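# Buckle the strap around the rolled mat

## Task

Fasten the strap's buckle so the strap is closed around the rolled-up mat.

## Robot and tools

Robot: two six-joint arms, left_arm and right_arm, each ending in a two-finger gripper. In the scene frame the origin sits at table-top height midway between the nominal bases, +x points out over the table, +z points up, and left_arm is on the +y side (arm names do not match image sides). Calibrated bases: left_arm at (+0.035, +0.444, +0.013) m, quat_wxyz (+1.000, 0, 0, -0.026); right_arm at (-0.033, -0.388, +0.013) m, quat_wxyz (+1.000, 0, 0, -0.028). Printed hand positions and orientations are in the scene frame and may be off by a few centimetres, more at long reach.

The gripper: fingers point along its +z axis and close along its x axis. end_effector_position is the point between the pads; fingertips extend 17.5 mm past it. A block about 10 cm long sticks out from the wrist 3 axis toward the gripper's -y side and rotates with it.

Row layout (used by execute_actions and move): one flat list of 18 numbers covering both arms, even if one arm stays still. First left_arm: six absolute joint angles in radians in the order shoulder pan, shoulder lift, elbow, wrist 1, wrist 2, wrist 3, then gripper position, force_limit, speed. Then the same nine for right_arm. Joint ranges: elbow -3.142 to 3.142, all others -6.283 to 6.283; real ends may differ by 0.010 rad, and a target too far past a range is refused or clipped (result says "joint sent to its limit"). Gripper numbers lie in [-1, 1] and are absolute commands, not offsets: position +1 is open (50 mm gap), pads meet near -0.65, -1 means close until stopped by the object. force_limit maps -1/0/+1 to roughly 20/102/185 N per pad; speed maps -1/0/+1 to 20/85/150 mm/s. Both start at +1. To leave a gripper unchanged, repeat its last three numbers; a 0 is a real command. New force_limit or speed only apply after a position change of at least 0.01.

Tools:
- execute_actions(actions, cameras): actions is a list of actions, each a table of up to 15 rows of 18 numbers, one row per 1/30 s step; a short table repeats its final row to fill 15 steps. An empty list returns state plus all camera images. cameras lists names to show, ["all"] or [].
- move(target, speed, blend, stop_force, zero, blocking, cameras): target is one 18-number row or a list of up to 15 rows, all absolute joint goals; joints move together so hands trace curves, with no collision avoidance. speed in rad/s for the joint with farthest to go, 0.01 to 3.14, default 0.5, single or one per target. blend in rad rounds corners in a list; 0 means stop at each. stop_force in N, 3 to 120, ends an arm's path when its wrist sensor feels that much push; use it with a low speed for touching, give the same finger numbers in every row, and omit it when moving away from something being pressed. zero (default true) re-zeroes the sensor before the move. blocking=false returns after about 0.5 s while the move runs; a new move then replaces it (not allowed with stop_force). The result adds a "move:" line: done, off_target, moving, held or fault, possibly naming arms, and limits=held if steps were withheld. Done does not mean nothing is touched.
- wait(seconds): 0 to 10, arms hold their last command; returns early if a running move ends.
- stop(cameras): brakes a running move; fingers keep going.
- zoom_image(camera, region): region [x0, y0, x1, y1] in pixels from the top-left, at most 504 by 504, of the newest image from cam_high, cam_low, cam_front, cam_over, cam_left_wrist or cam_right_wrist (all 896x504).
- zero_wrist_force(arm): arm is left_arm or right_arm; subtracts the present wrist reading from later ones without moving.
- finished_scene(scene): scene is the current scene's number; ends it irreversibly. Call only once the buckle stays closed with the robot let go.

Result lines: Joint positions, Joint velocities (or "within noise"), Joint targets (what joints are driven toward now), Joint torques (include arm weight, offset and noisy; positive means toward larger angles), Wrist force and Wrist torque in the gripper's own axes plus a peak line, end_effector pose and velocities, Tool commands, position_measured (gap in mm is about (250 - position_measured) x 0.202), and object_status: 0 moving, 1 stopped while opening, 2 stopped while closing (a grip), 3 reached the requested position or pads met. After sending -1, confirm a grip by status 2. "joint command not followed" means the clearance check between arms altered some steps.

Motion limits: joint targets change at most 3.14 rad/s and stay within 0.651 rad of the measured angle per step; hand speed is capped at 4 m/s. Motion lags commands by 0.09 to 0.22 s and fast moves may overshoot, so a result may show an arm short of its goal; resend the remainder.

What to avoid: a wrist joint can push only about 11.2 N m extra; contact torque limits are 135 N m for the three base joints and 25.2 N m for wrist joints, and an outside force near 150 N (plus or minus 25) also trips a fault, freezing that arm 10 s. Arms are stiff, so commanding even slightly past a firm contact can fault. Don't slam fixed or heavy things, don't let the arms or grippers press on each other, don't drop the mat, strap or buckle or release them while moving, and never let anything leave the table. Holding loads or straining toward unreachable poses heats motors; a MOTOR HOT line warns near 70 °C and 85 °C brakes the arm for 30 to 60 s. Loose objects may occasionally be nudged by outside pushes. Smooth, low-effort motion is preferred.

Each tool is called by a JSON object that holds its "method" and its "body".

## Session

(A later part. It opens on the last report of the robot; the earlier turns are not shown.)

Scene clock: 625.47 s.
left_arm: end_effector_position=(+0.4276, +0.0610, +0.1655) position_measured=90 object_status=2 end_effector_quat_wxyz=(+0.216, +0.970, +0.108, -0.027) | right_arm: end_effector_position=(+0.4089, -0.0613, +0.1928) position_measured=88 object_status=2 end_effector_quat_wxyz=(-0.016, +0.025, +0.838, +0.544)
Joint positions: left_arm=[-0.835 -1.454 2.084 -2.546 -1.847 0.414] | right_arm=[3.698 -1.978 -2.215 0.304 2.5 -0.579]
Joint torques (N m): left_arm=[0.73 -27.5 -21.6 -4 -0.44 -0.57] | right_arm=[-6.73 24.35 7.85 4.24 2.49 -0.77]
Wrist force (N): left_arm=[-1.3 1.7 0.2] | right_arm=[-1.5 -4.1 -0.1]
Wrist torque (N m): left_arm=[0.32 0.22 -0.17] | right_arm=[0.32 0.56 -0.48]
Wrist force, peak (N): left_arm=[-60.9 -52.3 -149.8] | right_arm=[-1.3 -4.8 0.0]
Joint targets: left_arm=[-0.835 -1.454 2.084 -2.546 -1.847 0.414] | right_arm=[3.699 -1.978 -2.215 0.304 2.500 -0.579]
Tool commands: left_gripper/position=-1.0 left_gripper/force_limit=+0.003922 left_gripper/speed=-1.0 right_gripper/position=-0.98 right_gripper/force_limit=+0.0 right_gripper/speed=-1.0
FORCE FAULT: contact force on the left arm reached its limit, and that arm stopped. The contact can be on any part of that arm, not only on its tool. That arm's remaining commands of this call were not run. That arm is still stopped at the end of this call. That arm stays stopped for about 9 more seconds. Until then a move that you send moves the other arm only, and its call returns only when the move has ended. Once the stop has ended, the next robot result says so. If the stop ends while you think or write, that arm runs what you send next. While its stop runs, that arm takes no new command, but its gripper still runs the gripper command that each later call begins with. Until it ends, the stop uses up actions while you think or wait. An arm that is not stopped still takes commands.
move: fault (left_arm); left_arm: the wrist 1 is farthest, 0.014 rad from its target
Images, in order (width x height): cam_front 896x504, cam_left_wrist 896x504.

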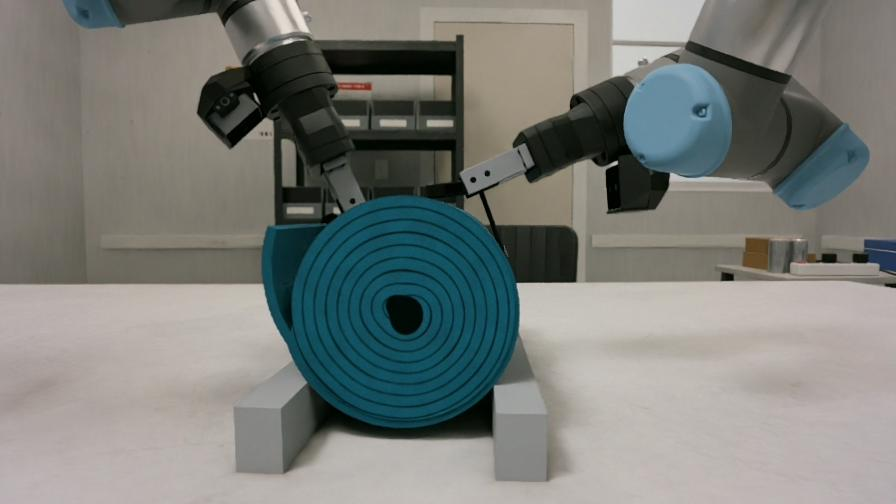

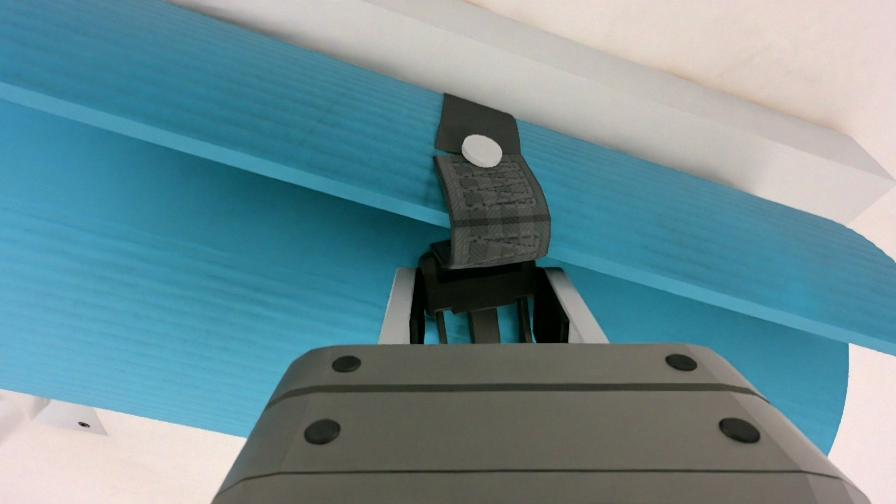

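{"method": "move", "body": {"target": [[-0.8911,-1.5424,2.1011,-2.4908,-1.8218,0.70,-1,0,-1,3.6985,-1.9781,-2.2146,0.3038,2.5000,-0.579,-0.98,0,-1],[-0.9928,-1.4588,1.8355,-2.0534,-1.6321,0.70,-1,0,-1,3.6985,-1.9781,-2.2146,0.3038,2.5000,-0.579,-0.98,0,-1],[-1.0556,-1.3204,1.6149,-1.7089,-1.4931,0.65,-1,0,-1,3.6985,-1.9781,-2.2146,0.3038,2.5000,-0.579,-0.98,0,-1]], "speed": 0.15, "blend": 0.04, "cameras": ["cam_front","cam_low","cam_high","cam_left_wrist","cam_right_wrist"]}}

{"method": "zoom_image", "body": {"camera": "cam_front", "region": [350, 150, 500, 220]}}

{"method": "zoom_image", "body": {"camera": "cam_left_wrist", "region": [370, 200, 610, 350]}}

{"method": "zoom_image", "body": {"camera": "cam_high", "region": [410, 180, 510, 230]}}

{"method": "zoom_image", "body": {"camera": "cam_right_wrist", "region": [370, 230, 610, 350]}}

Scene clock: 644.83 s.
left_arm: end_effector_position=(+0.4133, +0.0300, +0.2024) position_measured=90 object_status=2 end_effector_quat_wxyz=(-0.087, +0.992, -0.096, -0.008) | right_arm: end_effector_position=(+0.4089, -0.0613, +0.1928) position_measured=88 object_status=2 end_effector_quat_wxyz=(-0.016, +0.025, +0.838, +0.544)
Joint positions: left_arm=[-1.056 -1.32 1.615 -1.709 -1.493 0.65] | right_arm=[3.698 -1.978 -2.215 0.304 2.5 -0.579]
Joint torques (N m): left_arm=[7.67 -47.29 -18.25 -5.27 -1.66 0.94] | right_arm=[-5.21 24.99 9.14 4.23 2.44 -0.74]
Wrist force (N): left_arm=[-0.7 2.6 0.7] | right_arm=[-1.6 -3.9 -0.1]
Wrist torque (N m): left_arm=[0.51 0.16 0.10] | right_arm=[0.36 0.57 -0.48]
Wrist force, peak (N): left_arm=[-0.5 3.1 0.7] | right_arm=[-1.5 -4.4 0.0]
Joint targets: left_arm=[-1.056 -1.320 1.615 -1.709 -1.493 0.650] | right_arm=[3.699 -1.978 -2.215 0.304 2.500 -0.579]
FORCE FAULT, CONTINUED: the left arm's stop, for the force fault that an earlier result reported, is over. The rest of the stop counts as 18 of the actions that you can send in this scene. The stop ended before this call began, so that arm ran this call's commands. During its stop the left arm's controller moved it back a little.
move: done
Images, in order (width x height): cam_high 896x504, cam_low 896x504, cam_front 896x504, cam_left_wrist 896x504, cam_right_wrist 896x504.

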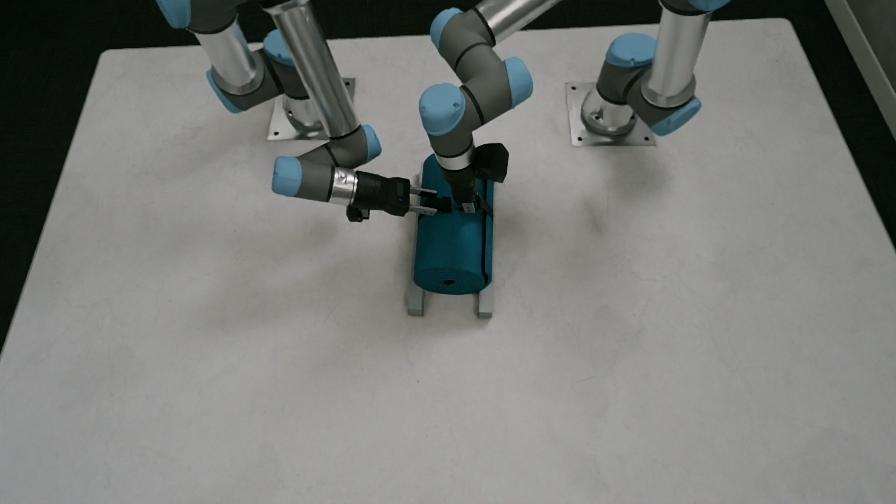

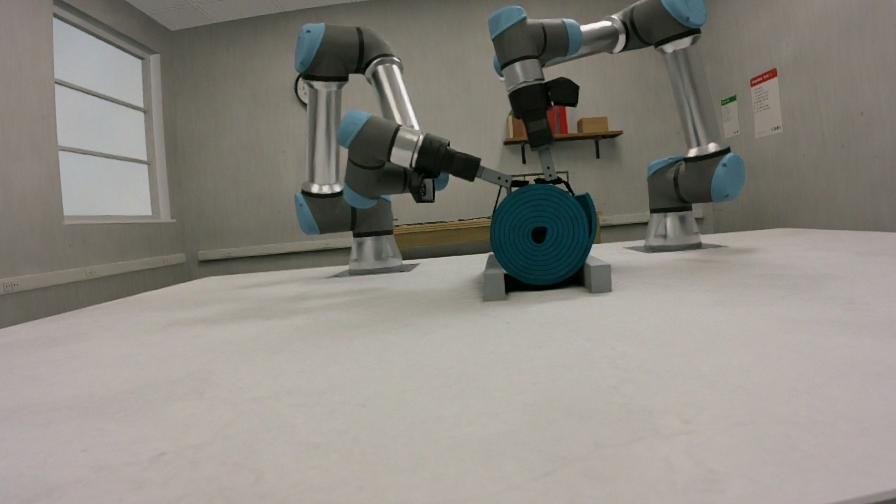

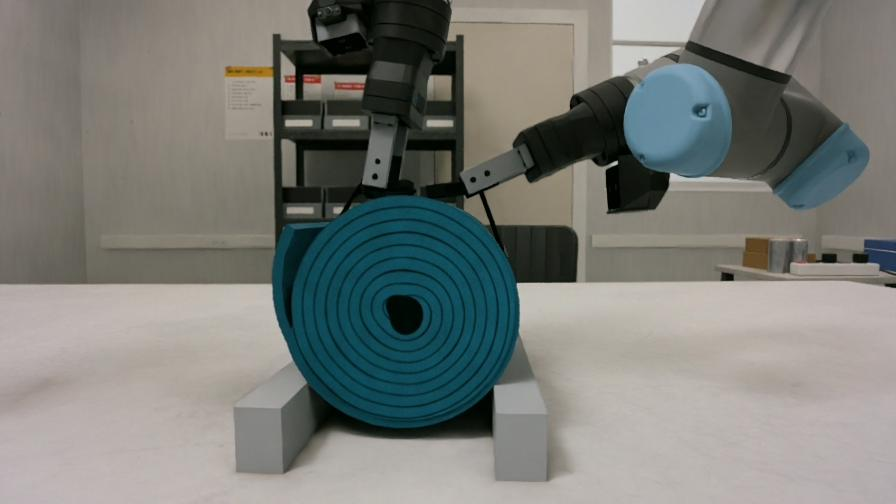

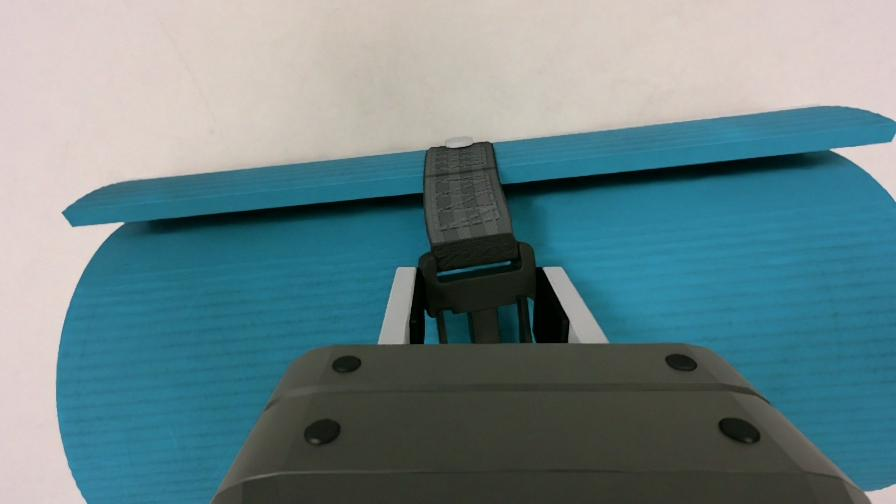

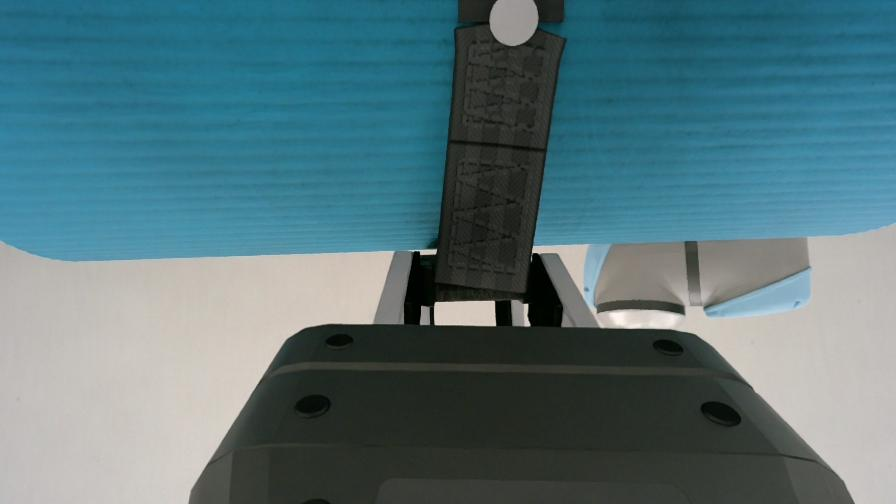

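Scaled by 3.360.

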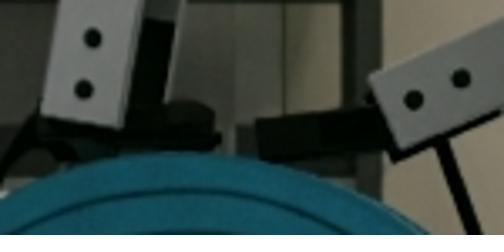

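Scaled by 2.100.

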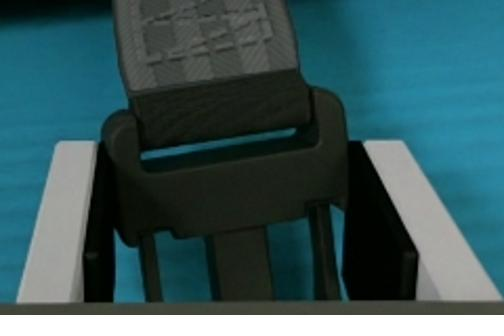

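Scaled by 5.040.

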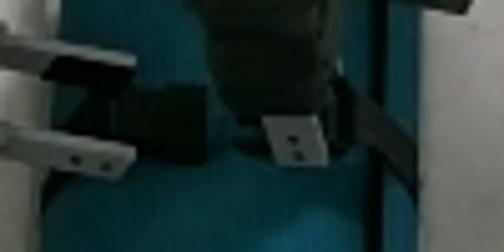

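Scaled by 2.100.

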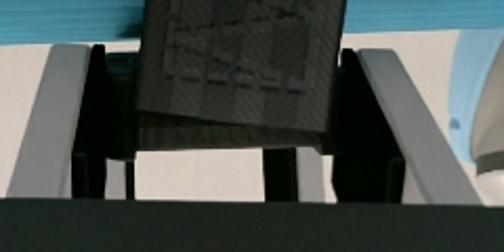

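{"method": "zoom_image", "body": {"camera": "cam_front", "region": [355, 165, 445, 205]}}

{"method": "zoom_image", "body": {"camera": "cam_low", "region": [500, 165, 590, 205]}}

Scaled by 5.600.

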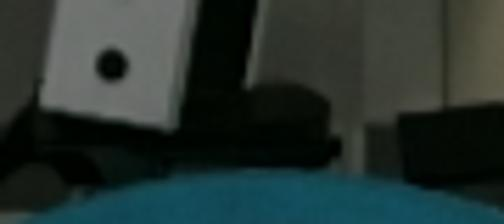

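Scaled by 5.600.

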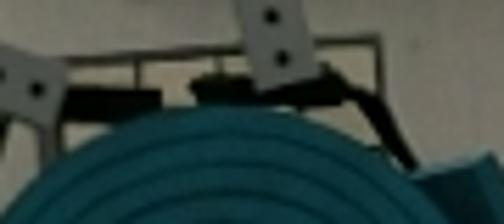

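{"method": "move", "body": {"target": [-0.8716,-1.4813,2.1019,-2.5921,-1.8575,0.72,-1,0,-1,3.6985,-1.9781,-2.2146,0.3038,2.5000,-0.579,-0.98,0,-1], "speed": 0.12, "stop_force": 15, "cameras": ["cam_front","cam_left_wrist"]}}

{"method": "zoom_image", "body": {"camera": "cam_front", "region": [310, 150, 460, 220]}}

Scene clock: 668.97 s.
left_arm: end_effector_position=(+0.4156, +0.0281, +0.1889) position_measured=90 object_status=2 end_effector_quat_wxyz=(-0.021, +0.996, -0.082, -0.010) | right_arm: end_effector_position=(+0.4089, -0.0613, +0.1928) position_measured=88 object_status=2 end_effector_quat_wxyz=(-0.016, +0.025, +0.838, +0.544)
Joint positions: left_arm=[-1.019 -1.352 1.711 -1.883 -1.565 0.664] | right_arm=[3.698 -1.978 -2.215 0.304 2.5 -0.579]
Joint torques (N m): left_arm=[-9.94 -22.32 -13.55 -6.13 -2.23 -2.49] | right_arm=[-5.22 24.96 9.38 4.32 2.44 -0.74]
Wrist force (N): left_arm=[-4.0 -4.3 -10.6] | right_arm=[-1.6 -4.1 -0.2]
Wrist torque (N m): left_arm=[0.42 0.24 -0.12] | right_arm=[0.33 0.57 -0.48]
Wrist force, peak (N): left_arm=[-5.4 -7.3 -15.8] | right_arm=[-1.5 -4.4 -0.2]
Joint targets: left_arm=[-1.019 -1.352 1.711 -1.883 -1.565 0.664] | right_arm=[3.699 -1.978 -2.215 0.304 2.500 -0.579]
move: contact (left_arm); left_arm: the wrist 1 is farthest, 0.709 rad from its target
Images, in order (width x height): cam_front 896x504, cam_left_wrist 896x504.

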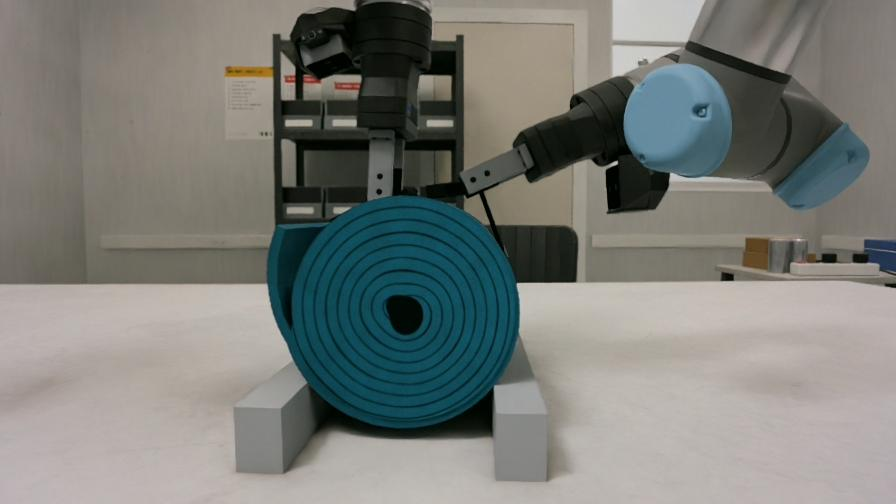

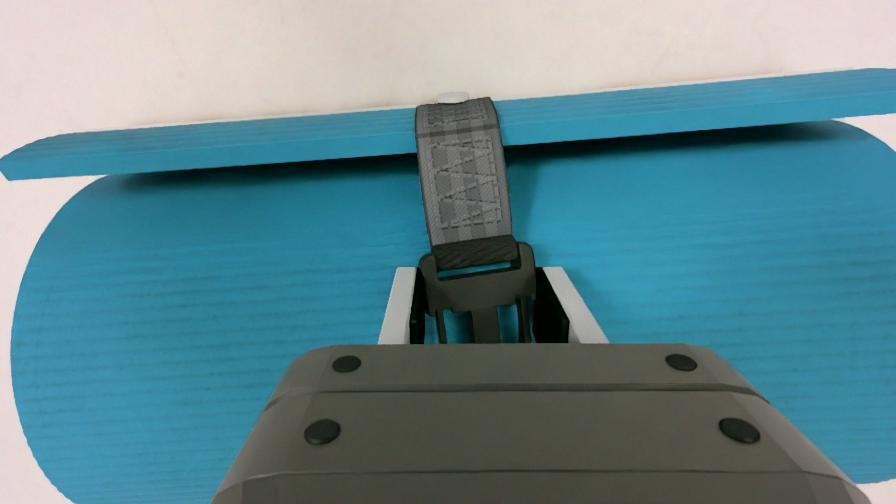

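Scaled by 3.360.

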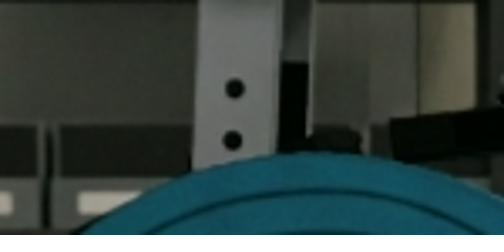

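{"method": "move", "body": {"target": [[-1.019,-1.352,1.711,-1.883,-1.565,0.664,0.6,0,-0.5,3.6985,-1.9781,-2.2146,0.3038,2.5000,-0.579,-0.98,0,-1],[-1.019,-1.352,1.711,-1.883,-1.565,0.60,0.6,0,-0.5,3.6985,-1.9781,-2.2146,0.3038,2.5000,-0.579,-0.98,0,-1]], "speed": 0.3, "cameras": ["cam_front","cam_left_wrist"]}}

{"method": "zoom_image", "body": {"camera": "cam_front", "region": [310, 150, 460, 220]}}

Scene clock: 675.30 s.
left_arm: end_effector_position=(+0.4157, +0.0282, +0.1888) position_measured=63 object_status=3 end_effector_quat_wxyz=(-0.021, +0.998, -0.050, -0.010) | right_arm: end_effector_position=(+0.4089, -0.0613, +0.1928) position_measured=88 object_status=2 end_effector_quat_wxyz=(-0.016, +0.025, +0.838, +0.544)
Joint positions: left_arm=[-1.019 -1.352 1.711 -1.883 -1.565 0.6] | right_arm=[3.698 -1.978 -2.215 0.304 2.5 -0.579]
Joint torques (N m): left_arm=[9.52 -28.23 -26.41 -0.58 1.74 2.81] | right_arm=[-5.39 25.18 9.43 4.24 2.4 -0.75]
Wrist force (N): left_arm=[-1.0 3.2 -0.4] | right_arm=[-1.4 -4.0 0.0]
Wrist torque (N m): left_arm=[0.54 0.14 -0.02] | right_arm=[0.32 0.54 -0.48]
Wrist force, peak (N): left_arm=[-4.2 -4.5 -11.0] | right_arm=[-1.7 -4.4 -0.2]
Joint targets: left_arm=[-1.019 -1.352 1.711 -1.883 -1.565 0.600] | right_arm=[3.699 -1.978 -2.215 0.304 2.500 -0.579]
move: done
Images, in order (width x height): cam_front 896x504, cam_left_wrist 896x504.

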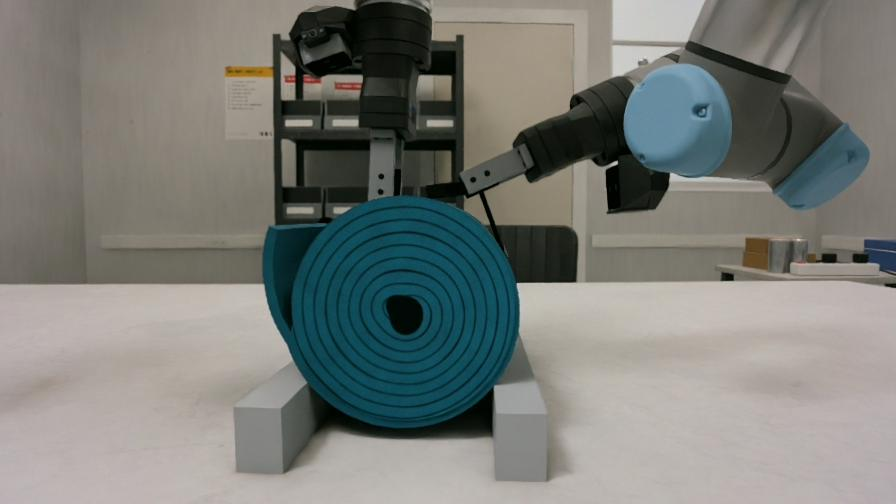

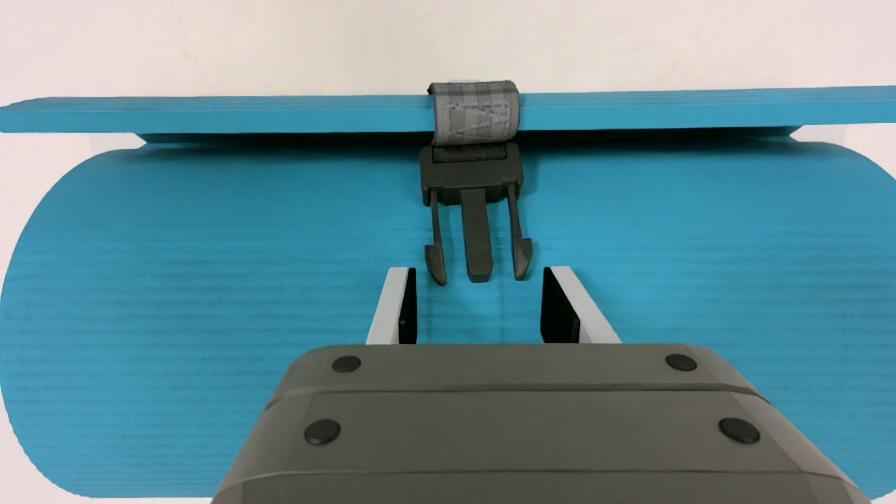

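Scaled by 3.360.

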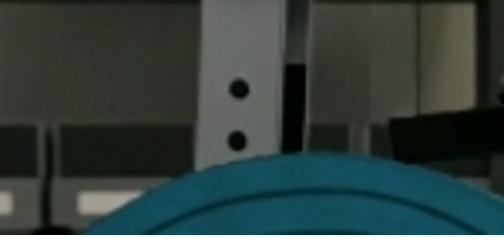

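{"method": "move", "body": {"target": [[-1.0321,-1.3853,1.6516,-1.8371,-1.5708,0.547,1,-0.4,-0.5,3.6985,-1.9781,-2.2146,0.3038,2.5000,-0.579,-0.98,0,-1],[-0.8397,-1.5459,2.0858,-2.4591,-1.8397,0.68,1,-0.4,-0.5,3.6985,-1.9781,-2.2146,0.3038,2.5000,-0.579,-0.98,0,-1]], "speed": 0.35, "cameras": ["cam_left_wrist"]}}

{"method": "move", "body": {"target": [-0.8603,-1.4770,2.1099,-2.5574,-1.8326,0.66,1,-0.4,-0.5,3.6985,-1.9781,-2.2146,0.3038,2.5000,-0.579,-0.98,0,-1], "speed": 0.06, "stop_force": 15, "cameras": ["cam_front","cam_left_wrist"]}}

{"method": "zoom_image", "body": {"camera": "cam_left_wrist", "region": [370, 200, 610, 350]}}

Scene clock: 693.00 s.
left_arm: end_effector_position=(+0.4159, +0.0749, +0.1978) position_measured=3 object_status=3 end_effector_quat_wxyz=(+0.217, +0.976, -0.024, +0.005) | right_arm: end_effector_position=(+0.4089, -0.0613, +0.1928) position_measured=88 object_status=2 end_effector_quat_wxyz=(-0.016, +0.025, +0.838, +0.544)
Joint positions: left_arm=[-0.84 -1.546 2.086 -2.459 -1.84 0.68] | right_arm=[3.698 -1.978 -2.215 0.304 2.5 -0.579]
Joint torques (N m): left_arm=[-7.43 -17.17 -20.69 -3.78 0.39 -2.61] | right_arm=[-5.12 25.34 9.16 4.3 2.35 -0.87]
Wrist force (N): left_arm=[-1.0 1.6 -0.1] | right_arm=[-1.6 -4.0 -0.1]
Wrist torque (N m): left_arm=[0.29 0.19 -0.14] | right_arm=[0.32 0.58 -0.48]
Wrist force, peak (N): left_arm=[-1.1 4.1 -1.4] | right_arm=[-1.7 -4.4 -0.2]
Joint targets: left_arm=[-0.840 -1.546 2.086 -2.459 -1.840 0.680] | right_arm=[3.699 -1.978 -2.215 0.304 2.500 -0.579]
move: done
Images, in order (width x height): cam_left_wrist 896x504.

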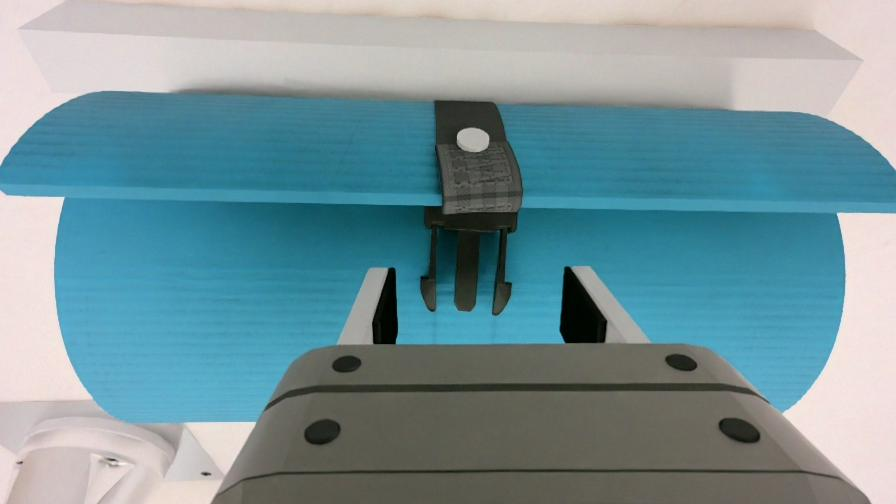

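Scene clock: 695.77 s.
left_arm: end_effector_position=(+0.4158, +0.0601, +0.1661) position_measured=3 object_status=3 end_effector_quat_wxyz=(+0.217, +0.976, -0.024, +0.005) | right_arm: end_effector_position=(+0.4089, -0.0613, +0.1928) position_measured=88 object_status=2 end_effector_quat_wxyz=(-0.016, +0.025, +0.838, +0.544)
Joint positions: left_arm=[-0.86 -1.477 2.11 -2.557 -1.833 0.66] | right_arm=[3.698 -1.978 -2.215 0.304 2.5 -0.579]
Joint torques (N m): left_arm=[8.56 -36.33 -29.2 -1.21 -1.59 2.19] | right_arm=[-4.88 25.45 9.35 4.27 2.51 -0.76]
Wrist force (N): left_arm=[-0.8 1.7 -0.4] | right_arm=[-1.4 -4.3 -0.2]
Wrist torque (N m): left_arm=[0.31 0.15 -0.03] | right_arm=[0.31 0.54 -0.48]
Wrist force, peak (N): left_arm=[-1.3 2.0 -1.1] | right_arm=[-1.7 -4.4 -0.1]
Joint targets: left_arm=[-0.860 -1.477 2.110 -2.557 -1.833 0.660] | right_arm=[3.699 -1.978 -2.215 0.304 2.500 -0.579]
move: done
Images, in order (width x height): cam_front 896x504, cam_left_wrist 896x504.

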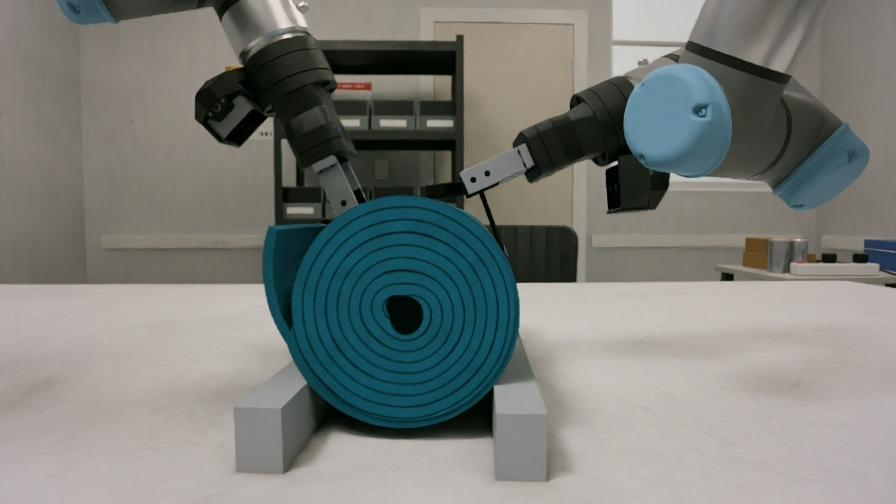

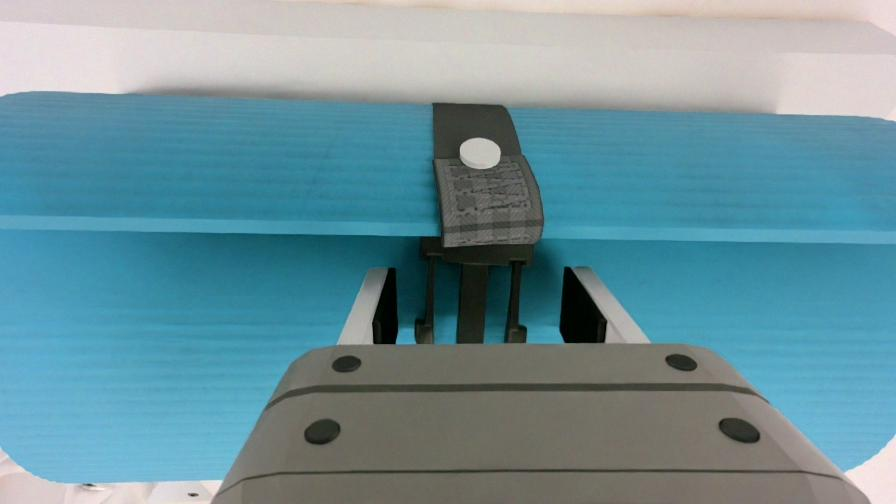

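Scaled by 2.100.

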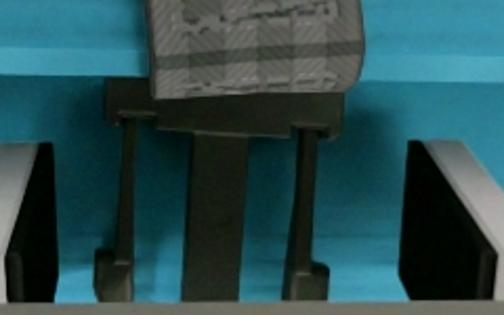

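{"method": "move", "body": {"target": [-0.8603,-1.4770,2.1099,-2.5574,-1.8326,0.66,-1,-0.9,-1,3.6985,-1.9781,-2.2146,0.3038,2.5000,-0.579,-0.98,0,-1], "cameras": ["cam_left_wrist"]}}

{"method": "move", "body": {"target": [[-0.8397,-1.5459,2.0858,-2.4591,-1.8397,0.68,-1,-0.9,-1,3.6985,-1.9781,-2.2146,0.3038,2.5000,-0.579,-0.98,0,-1],[-0.9928,-1.4588,1.8355,-2.0534,-1.6321,0.583,-1,-0.9,-1,3.6985,-1.9781,-2.2146,0.3038,2.5000,-0.579,-0.98,0,-1]], "speed": 0.15, "cameras": ["cam_front","cam_left_wrist","cam_over"]}}

{"method": "zoom_image", "body": {"camera": "cam_front", "region": [310, 150, 460, 220]}}

Scene clock: 719.37 s.
left_arm: end_effector_position=(+0.4158, +0.0601, +0.1661) position_measured=130 object_status=2 end_effector_quat_wxyz=(+0.217, +0.976, -0.024, +0.005) | right_arm: end_effector_position=(+0.4089, -0.0613, +0.1928) position_measured=88 object_status=2 end_effector_quat_wxyz=(-0.016, +0.025, +0.838, +0.544)
Joint positions: left_arm=[-0.86 -1.477 2.11 -2.557 -1.833 0.66] | right_arm=[3.698 -1.978 -2.215 0.304 2.5 -0.579]
Joint torques (N m): left_arm=[8.73 -35.85 -29.17 -1.8 -1.95 2.13] | right_arm=[-4.72 25.12 9.93 4.21 2.46 -0.84]
Wrist force (N): left_arm=[-1.1 1.9 0.0] | right_arm=[-1.6 -3.8 -0.2]
Wrist torque (N m): left_arm=[0.33 0.21 -0.03] | right_arm=[0.33 0.57 -0.48]
Wrist force, peak (N): left_arm=[-1.2 2.0 -0.1] | right_arm=[-1.6 -4.4 -0.1]
Joint targets: left_arm=[-0.860 -1.477 2.110 -2.557 -1.833 0.660] | right_arm=[3.699 -1.978 -2.215 0.304 2.500 -0.579]
move: done
Images, in order (width x height): cam_left_wrist 896x504.

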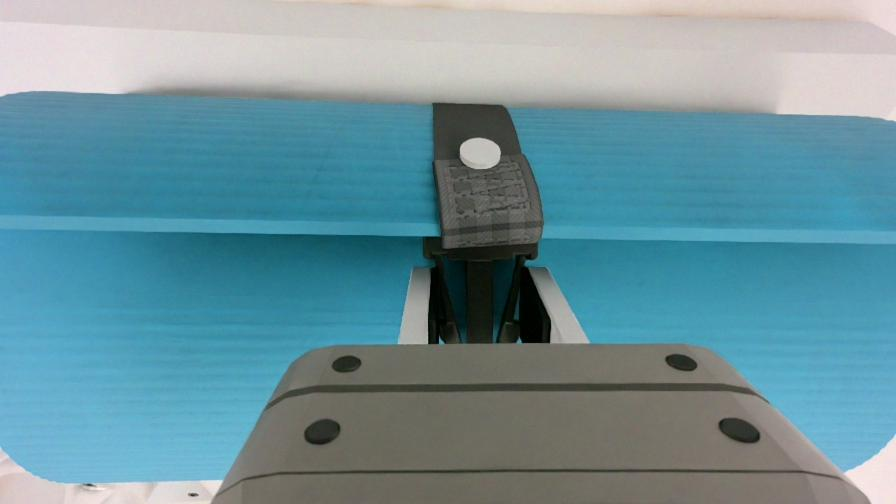

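Scene clock: 723.43 s.
left_arm: end_effector_position=(+0.4073, +0.0367, +0.2066) position_measured=130 object_status=2 end_effector_quat_wxyz=(+0.061, +0.998, -0.030, +0.002) | right_arm: end_effector_position=(+0.4089, -0.0613, +0.1928) position_measured=88 object_status=2 end_effector_quat_wxyz=(-0.016, +0.025, +0.838, +0.544)
Joint positions: left_arm=[-0.993 -1.459 1.835 -2.053 -1.632 0.583] | right_arm=[3.698 -1.978 -2.215 0.304 2.5 -0.579]
Joint torques (N m): left_arm=[9.68 -39.45 -16.45 -5.37 -1.83 2.34] | right_arm=[-4.92 25.03 9.36 4.36 2.41 -0.85]
Wrist force (N): left_arm=[-0.7 2.4 -0.3] | right_arm=[-1.5 -4.1 0.0]
Wrist torque (N m): left_arm=[0.42 0.10 0.03] | right_arm=[0.33 0.56 -0.48]
Wrist force, peak (N): left_arm=[-1.1 3.2 -0.5] | right_arm=[-1.6 -4.4 -0.1]
Joint targets: left_arm=[-0.993 -1.459 1.836 -2.053 -1.632 0.583] | right_arm=[3.699 -1.978 -2.215 0.304 2.500 -0.579]
move: done
Images, in order (width x height): cam_front 896x504, cam_over 896x504, cam_left_wrist 896x504.

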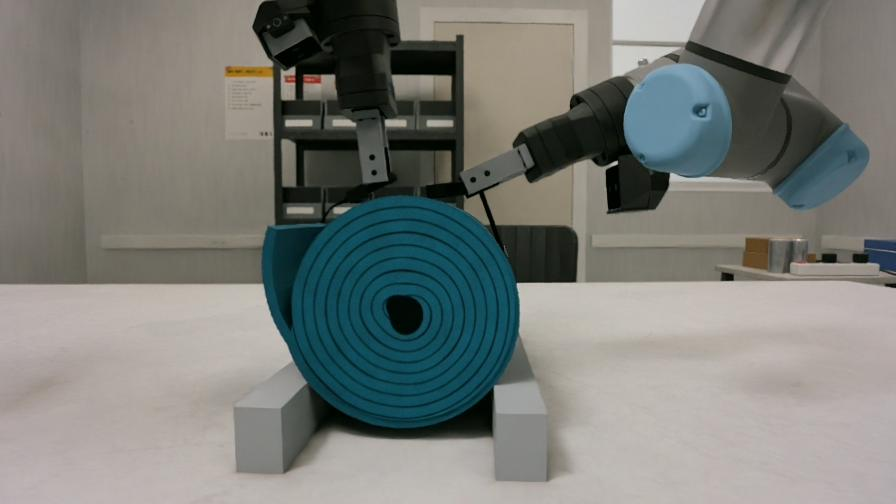

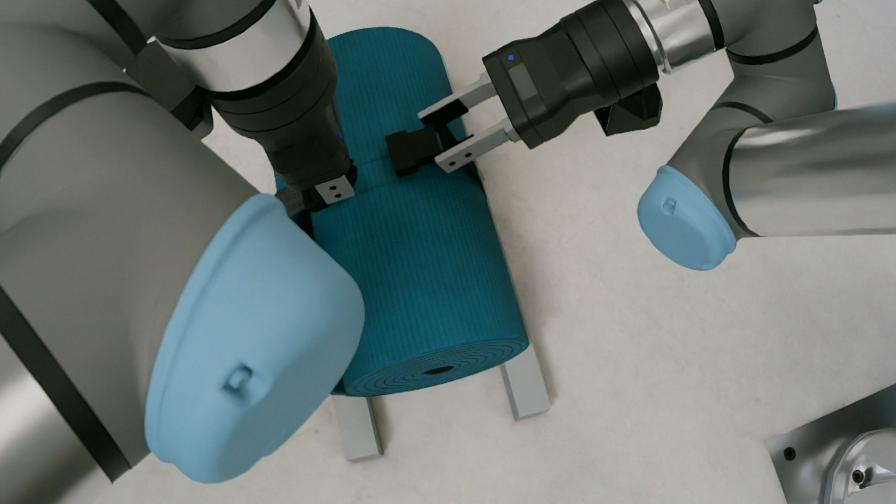

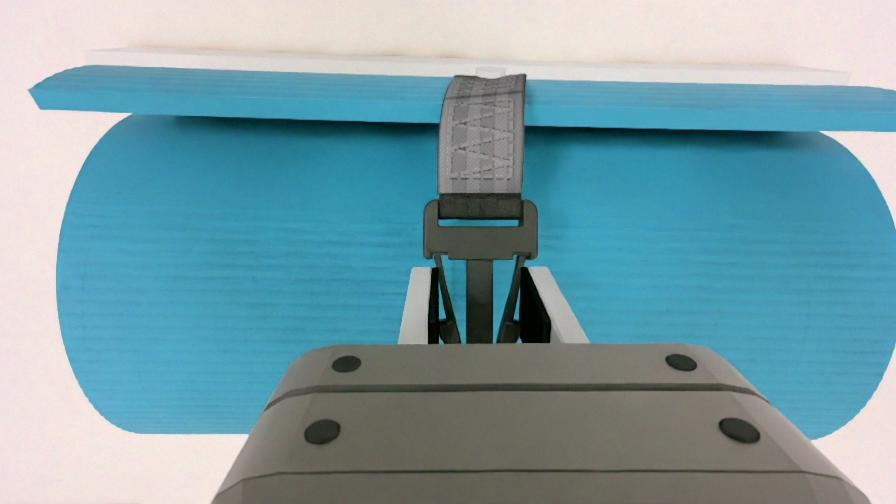

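Scaled by 3.360.

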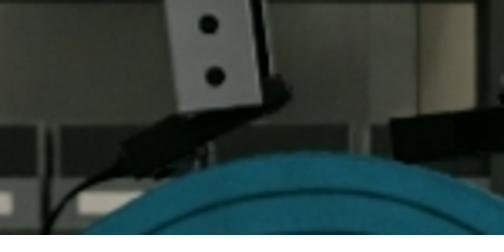

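{"method": "move", "body": {"target": [-0.9928,-1.4120,1.8700,-2.1350,-1.6321,0.583,-1,-0.9,-1,3.6985,-1.9781,-2.2146,0.3038,2.5000,-0.579,-0.98,0,-1], "speed": 0.08, "stop_force": 8, "cameras": ["cam_front","cam_left_wrist"]}}

{"method": "zoom_image", "body": {"camera": "cam_front", "region": [310, 150, 460, 220]}}

Scene clock: 735.50 s.
left_arm: end_effector_position=(+0.4099, +0.0324, +0.1844) position_measured=130 object_status=2 end_effector_quat_wxyz=(+0.061, +0.998, -0.030, +0.002) | right_arm: end_effector_position=(+0.4089, -0.0613, +0.1928) position_measured=88 object_status=2 end_effector_quat_wxyz=(-0.016, +0.025, +0.838, +0.544)
Joint positions: left_arm=[-0.993 -1.426 1.86 -2.11 -1.632 0.583] | right_arm=[3.698 -1.978 -2.215 0.304 2.5 -0.579]
Joint torques (N m): left_arm=[3.05 -40.06 -30.19 -5.69 0.65 2.26] | right_arm=[-4.93 25.06 9.96 4.21 2.42 -0.85]
Wrist force (N): left_arm=[-1.0 1.9 -0.8] | right_arm=[-1.4 -3.9 -0.1]
Wrist torque (N m): left_arm=[0.46 0.13 0.02] | right_arm=[0.32 0.55 -0.48]
Wrist force, peak (N): left_arm=[-7.3 -5.2 -33.8] | right_arm=[-1.5 -4.5 0.0]
Joint targets: left_arm=[-0.993 -1.426 1.860 -2.110 -1.632 0.583] | right_arm=[3.699 -1.978 -2.215 0.304 2.500 -0.579]
move: contact (left_arm); left_arm: the wrist 1 is farthest, 0.025 rad from its target
Images, in order (width x height): cam_front 896x504, cam_left_wrist 896x504.

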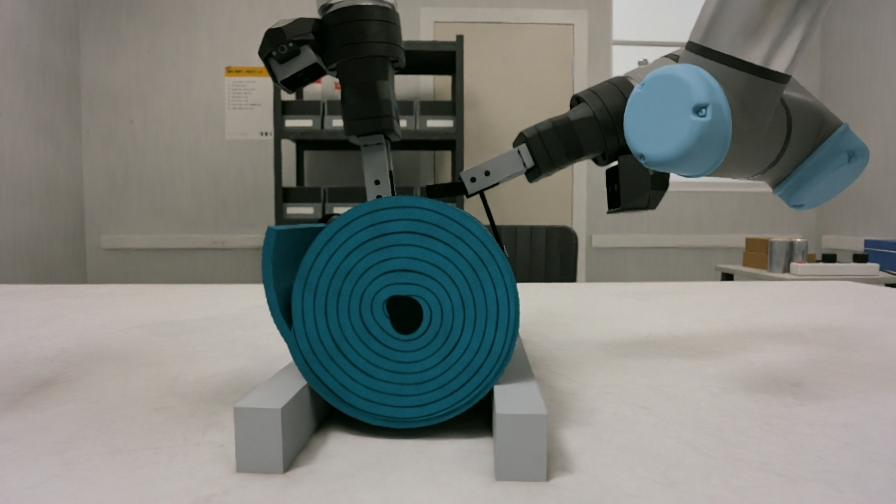

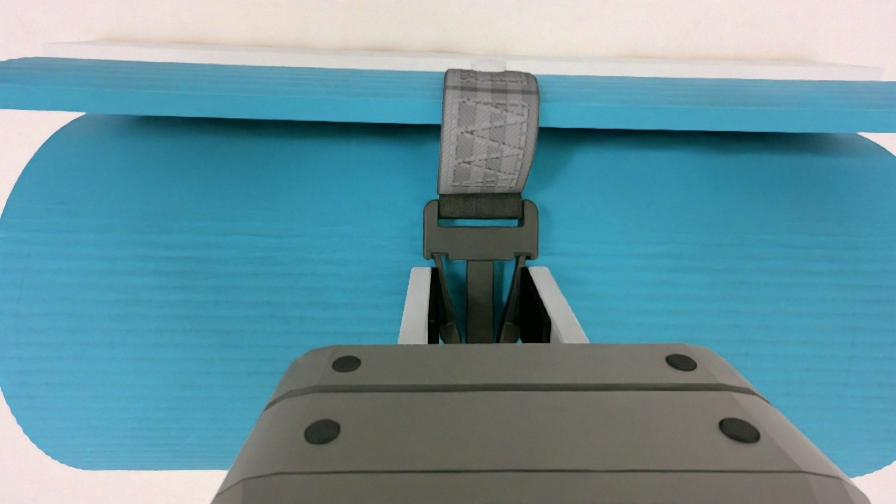

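Scaled by 3.360.

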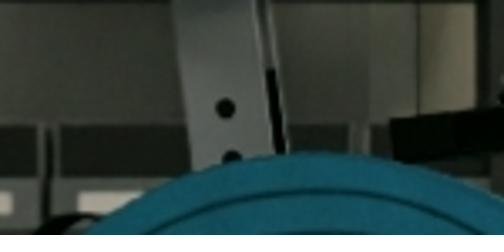

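{"method": "move", "body": {"target": [[-0.993,-1.426,1.860,-2.110,-1.632,0.583,1,-0.9,-0.8,3.6985,-1.9781,-2.2146,0.3038,2.5000,-0.579,-0.98,0,-1]], "cameras": ["cam_left_wrist"]}}

{"method": "move", "body": {"target": [[-1.0321,-1.3853,1.6516,-1.8371,-1.5708,0.547,1,-0.9,-0.8,3.6985,-1.9781,-2.2146,0.3038,2.5000,-0.579,-0.98,0,-1],[-0.8397,-1.5459,2.0858,-2.4591,-1.8397,0.68,1,-0.9,-0.8,3.6985,-1.9781,-2.2146,0.3038,2.5000,-0.579,-0.98,0,-1]], "blend": 0.05, "cameras": ["cam_left_wrist","cam_front","cam_low","cam_high"]}}

Scene clock: 759.70 s.
left_arm: end_effector_position=(+0.4096, +0.0325, +0.1841) position_measured=3 object_status=0 end_effector_quat_wxyz=(+0.061, +0.998, -0.030, +0.002) | right_arm: end_effector_position=(+0.4089, -0.0613, +0.1928) position_measured=88 object_status=2 end_effector_quat_wxyz=(-0.016, +0.025, +0.838, +0.544)
Joint positions: left_arm=[-0.993 -1.426 1.86 -2.11 -1.632 0.583] | right_arm=[3.698 -1.978 -2.215 0.304 2.5 -0.579]
Joint torques (N m): left_arm=[-4.6 -27.79 -16.18 -0.79 1.28 2.07] | right_arm=[-4.79 25.23 10.1 4.23 2.52 -0.88]
Wrist force (N): left_arm=[-0.5 2.6 -0.7] | right_arm=[-1.6 -4.0 0.0]
Wrist torque (N m): left_arm=[0.46 0.11 0.02] | right_arm=[0.34 0.57 -0.48]
Wrist force, peak (N): left_arm=[-1.0 2.9 -0.6] | right_arm=[-1.6 -4.4 -0.1]
Joint targets: left_arm=[-0.993 -1.426 1.860 -2.110 -1.632 0.583] | right_arm=[3.699 -1.978 -2.215 0.304 2.500 -0.579]
move: done
Images, in order (width x height): cam_left_wrist 896x504.

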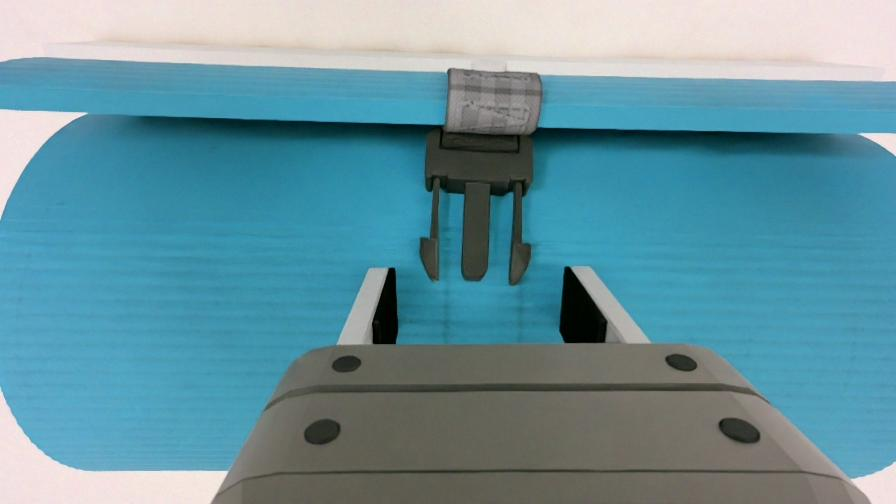

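Scene clock: 762.00 s.
left_arm: end_effector_position=(+0.4158, +0.0749, +0.1978) position_measured=3 object_status=3 end_effector_quat_wxyz=(+0.217, +0.976, -0.024, +0.005) | right_arm: end_effector_position=(+0.4089, -0.0613, +0.1928) position_measured=88 object_status=2 end_effector_quat_wxyz=(-0.016, +0.025, +0.838, +0.544)
Joint positions: left_arm=[-0.84 -1.546 2.086 -2.459 -1.84 0.68] | right_arm=[3.698 -1.978 -2.215 0.304 2.5 -0.579]
Joint torques (N m): left_arm=[-5.39 -18.38 -18.6 -5.13 -0.16 -2.57] | right_arm=[-4.3 25.01 10.69 4.21 2.33 -0.86]
Wrist force (N): left_arm=[-1.0 1.7 -0.2] | right_arm=[-1.7 -3.8 -0.2]
Wrist torque (N m): left_arm=[0.31 0.19 -0.13] | right_arm=[0.34 0.59 -0.48]
Wrist force, peak (N): left_arm=[-1.2 4.3 -2.3] | right_arm=[-1.6 -4.4 -0.1]
Joint targets: left_arm=[-0.840 -1.546 2.086 -2.459 -1.840 0.680] | right_arm=[3.699 -1.978 -2.215 0.304 2.500 -0.579]
move: done
Images, in order (width x height): cam_high 896x504, cam_low 896x504, cam_front 896x504, cam_left_wrist 896x504.

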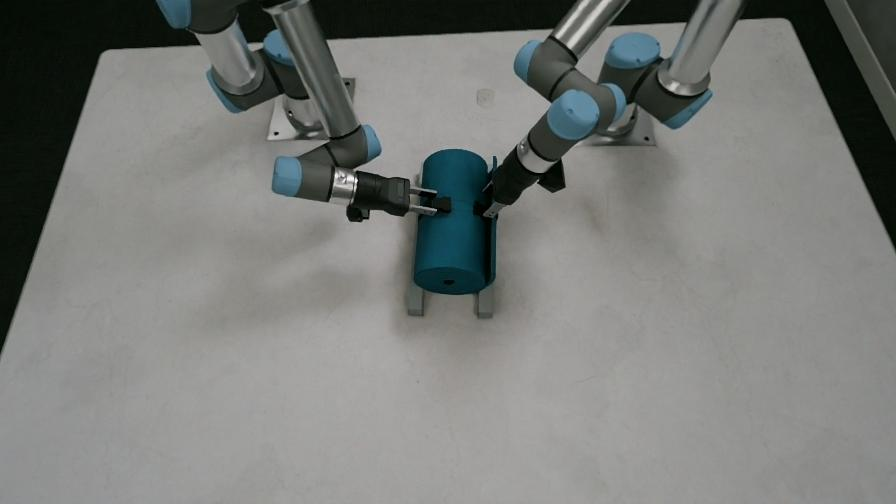

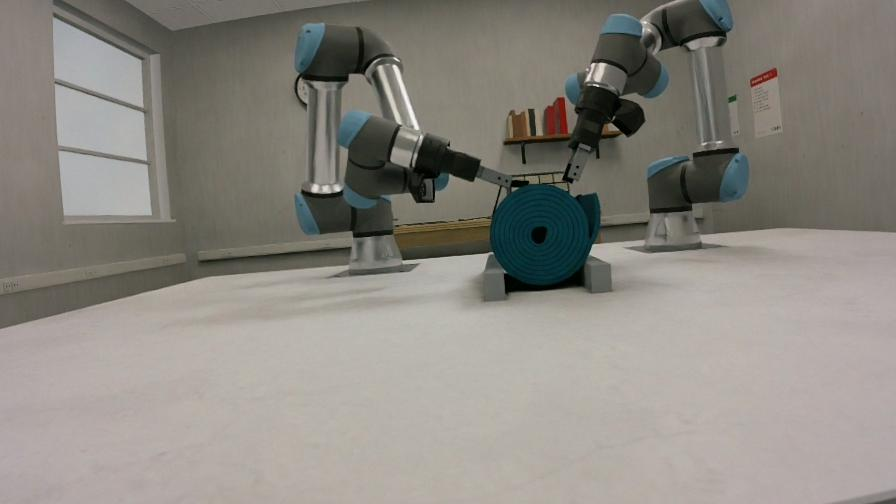

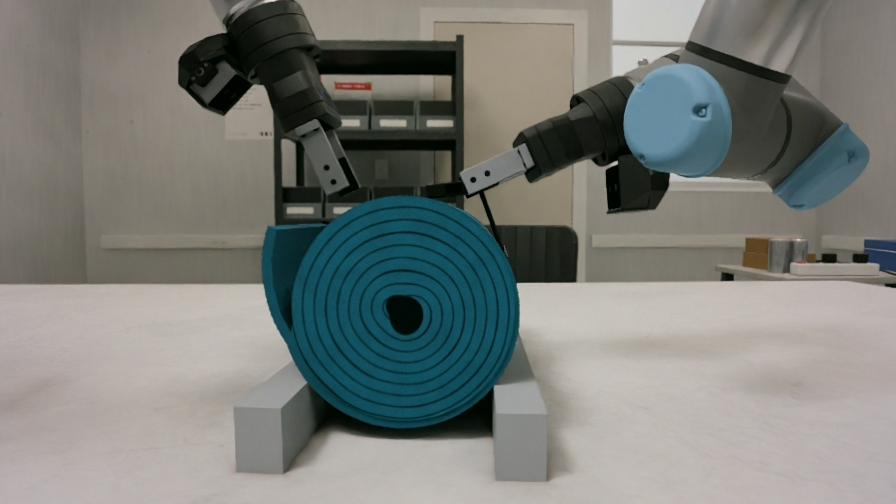

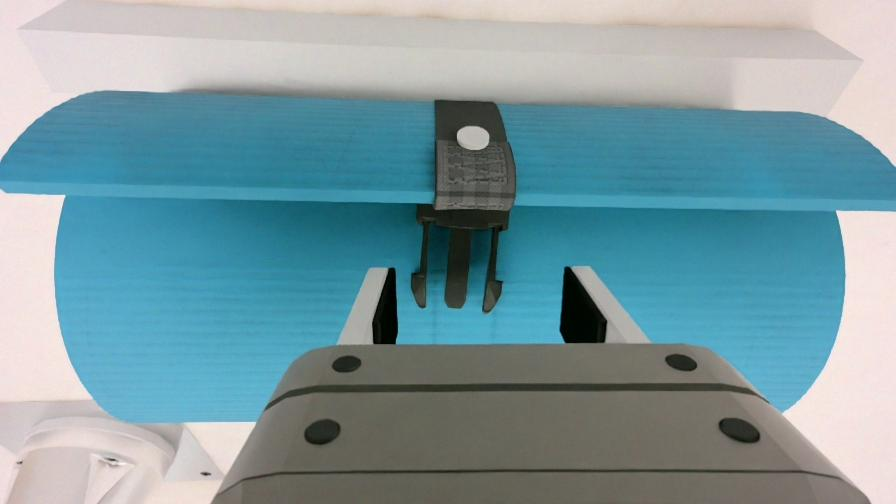

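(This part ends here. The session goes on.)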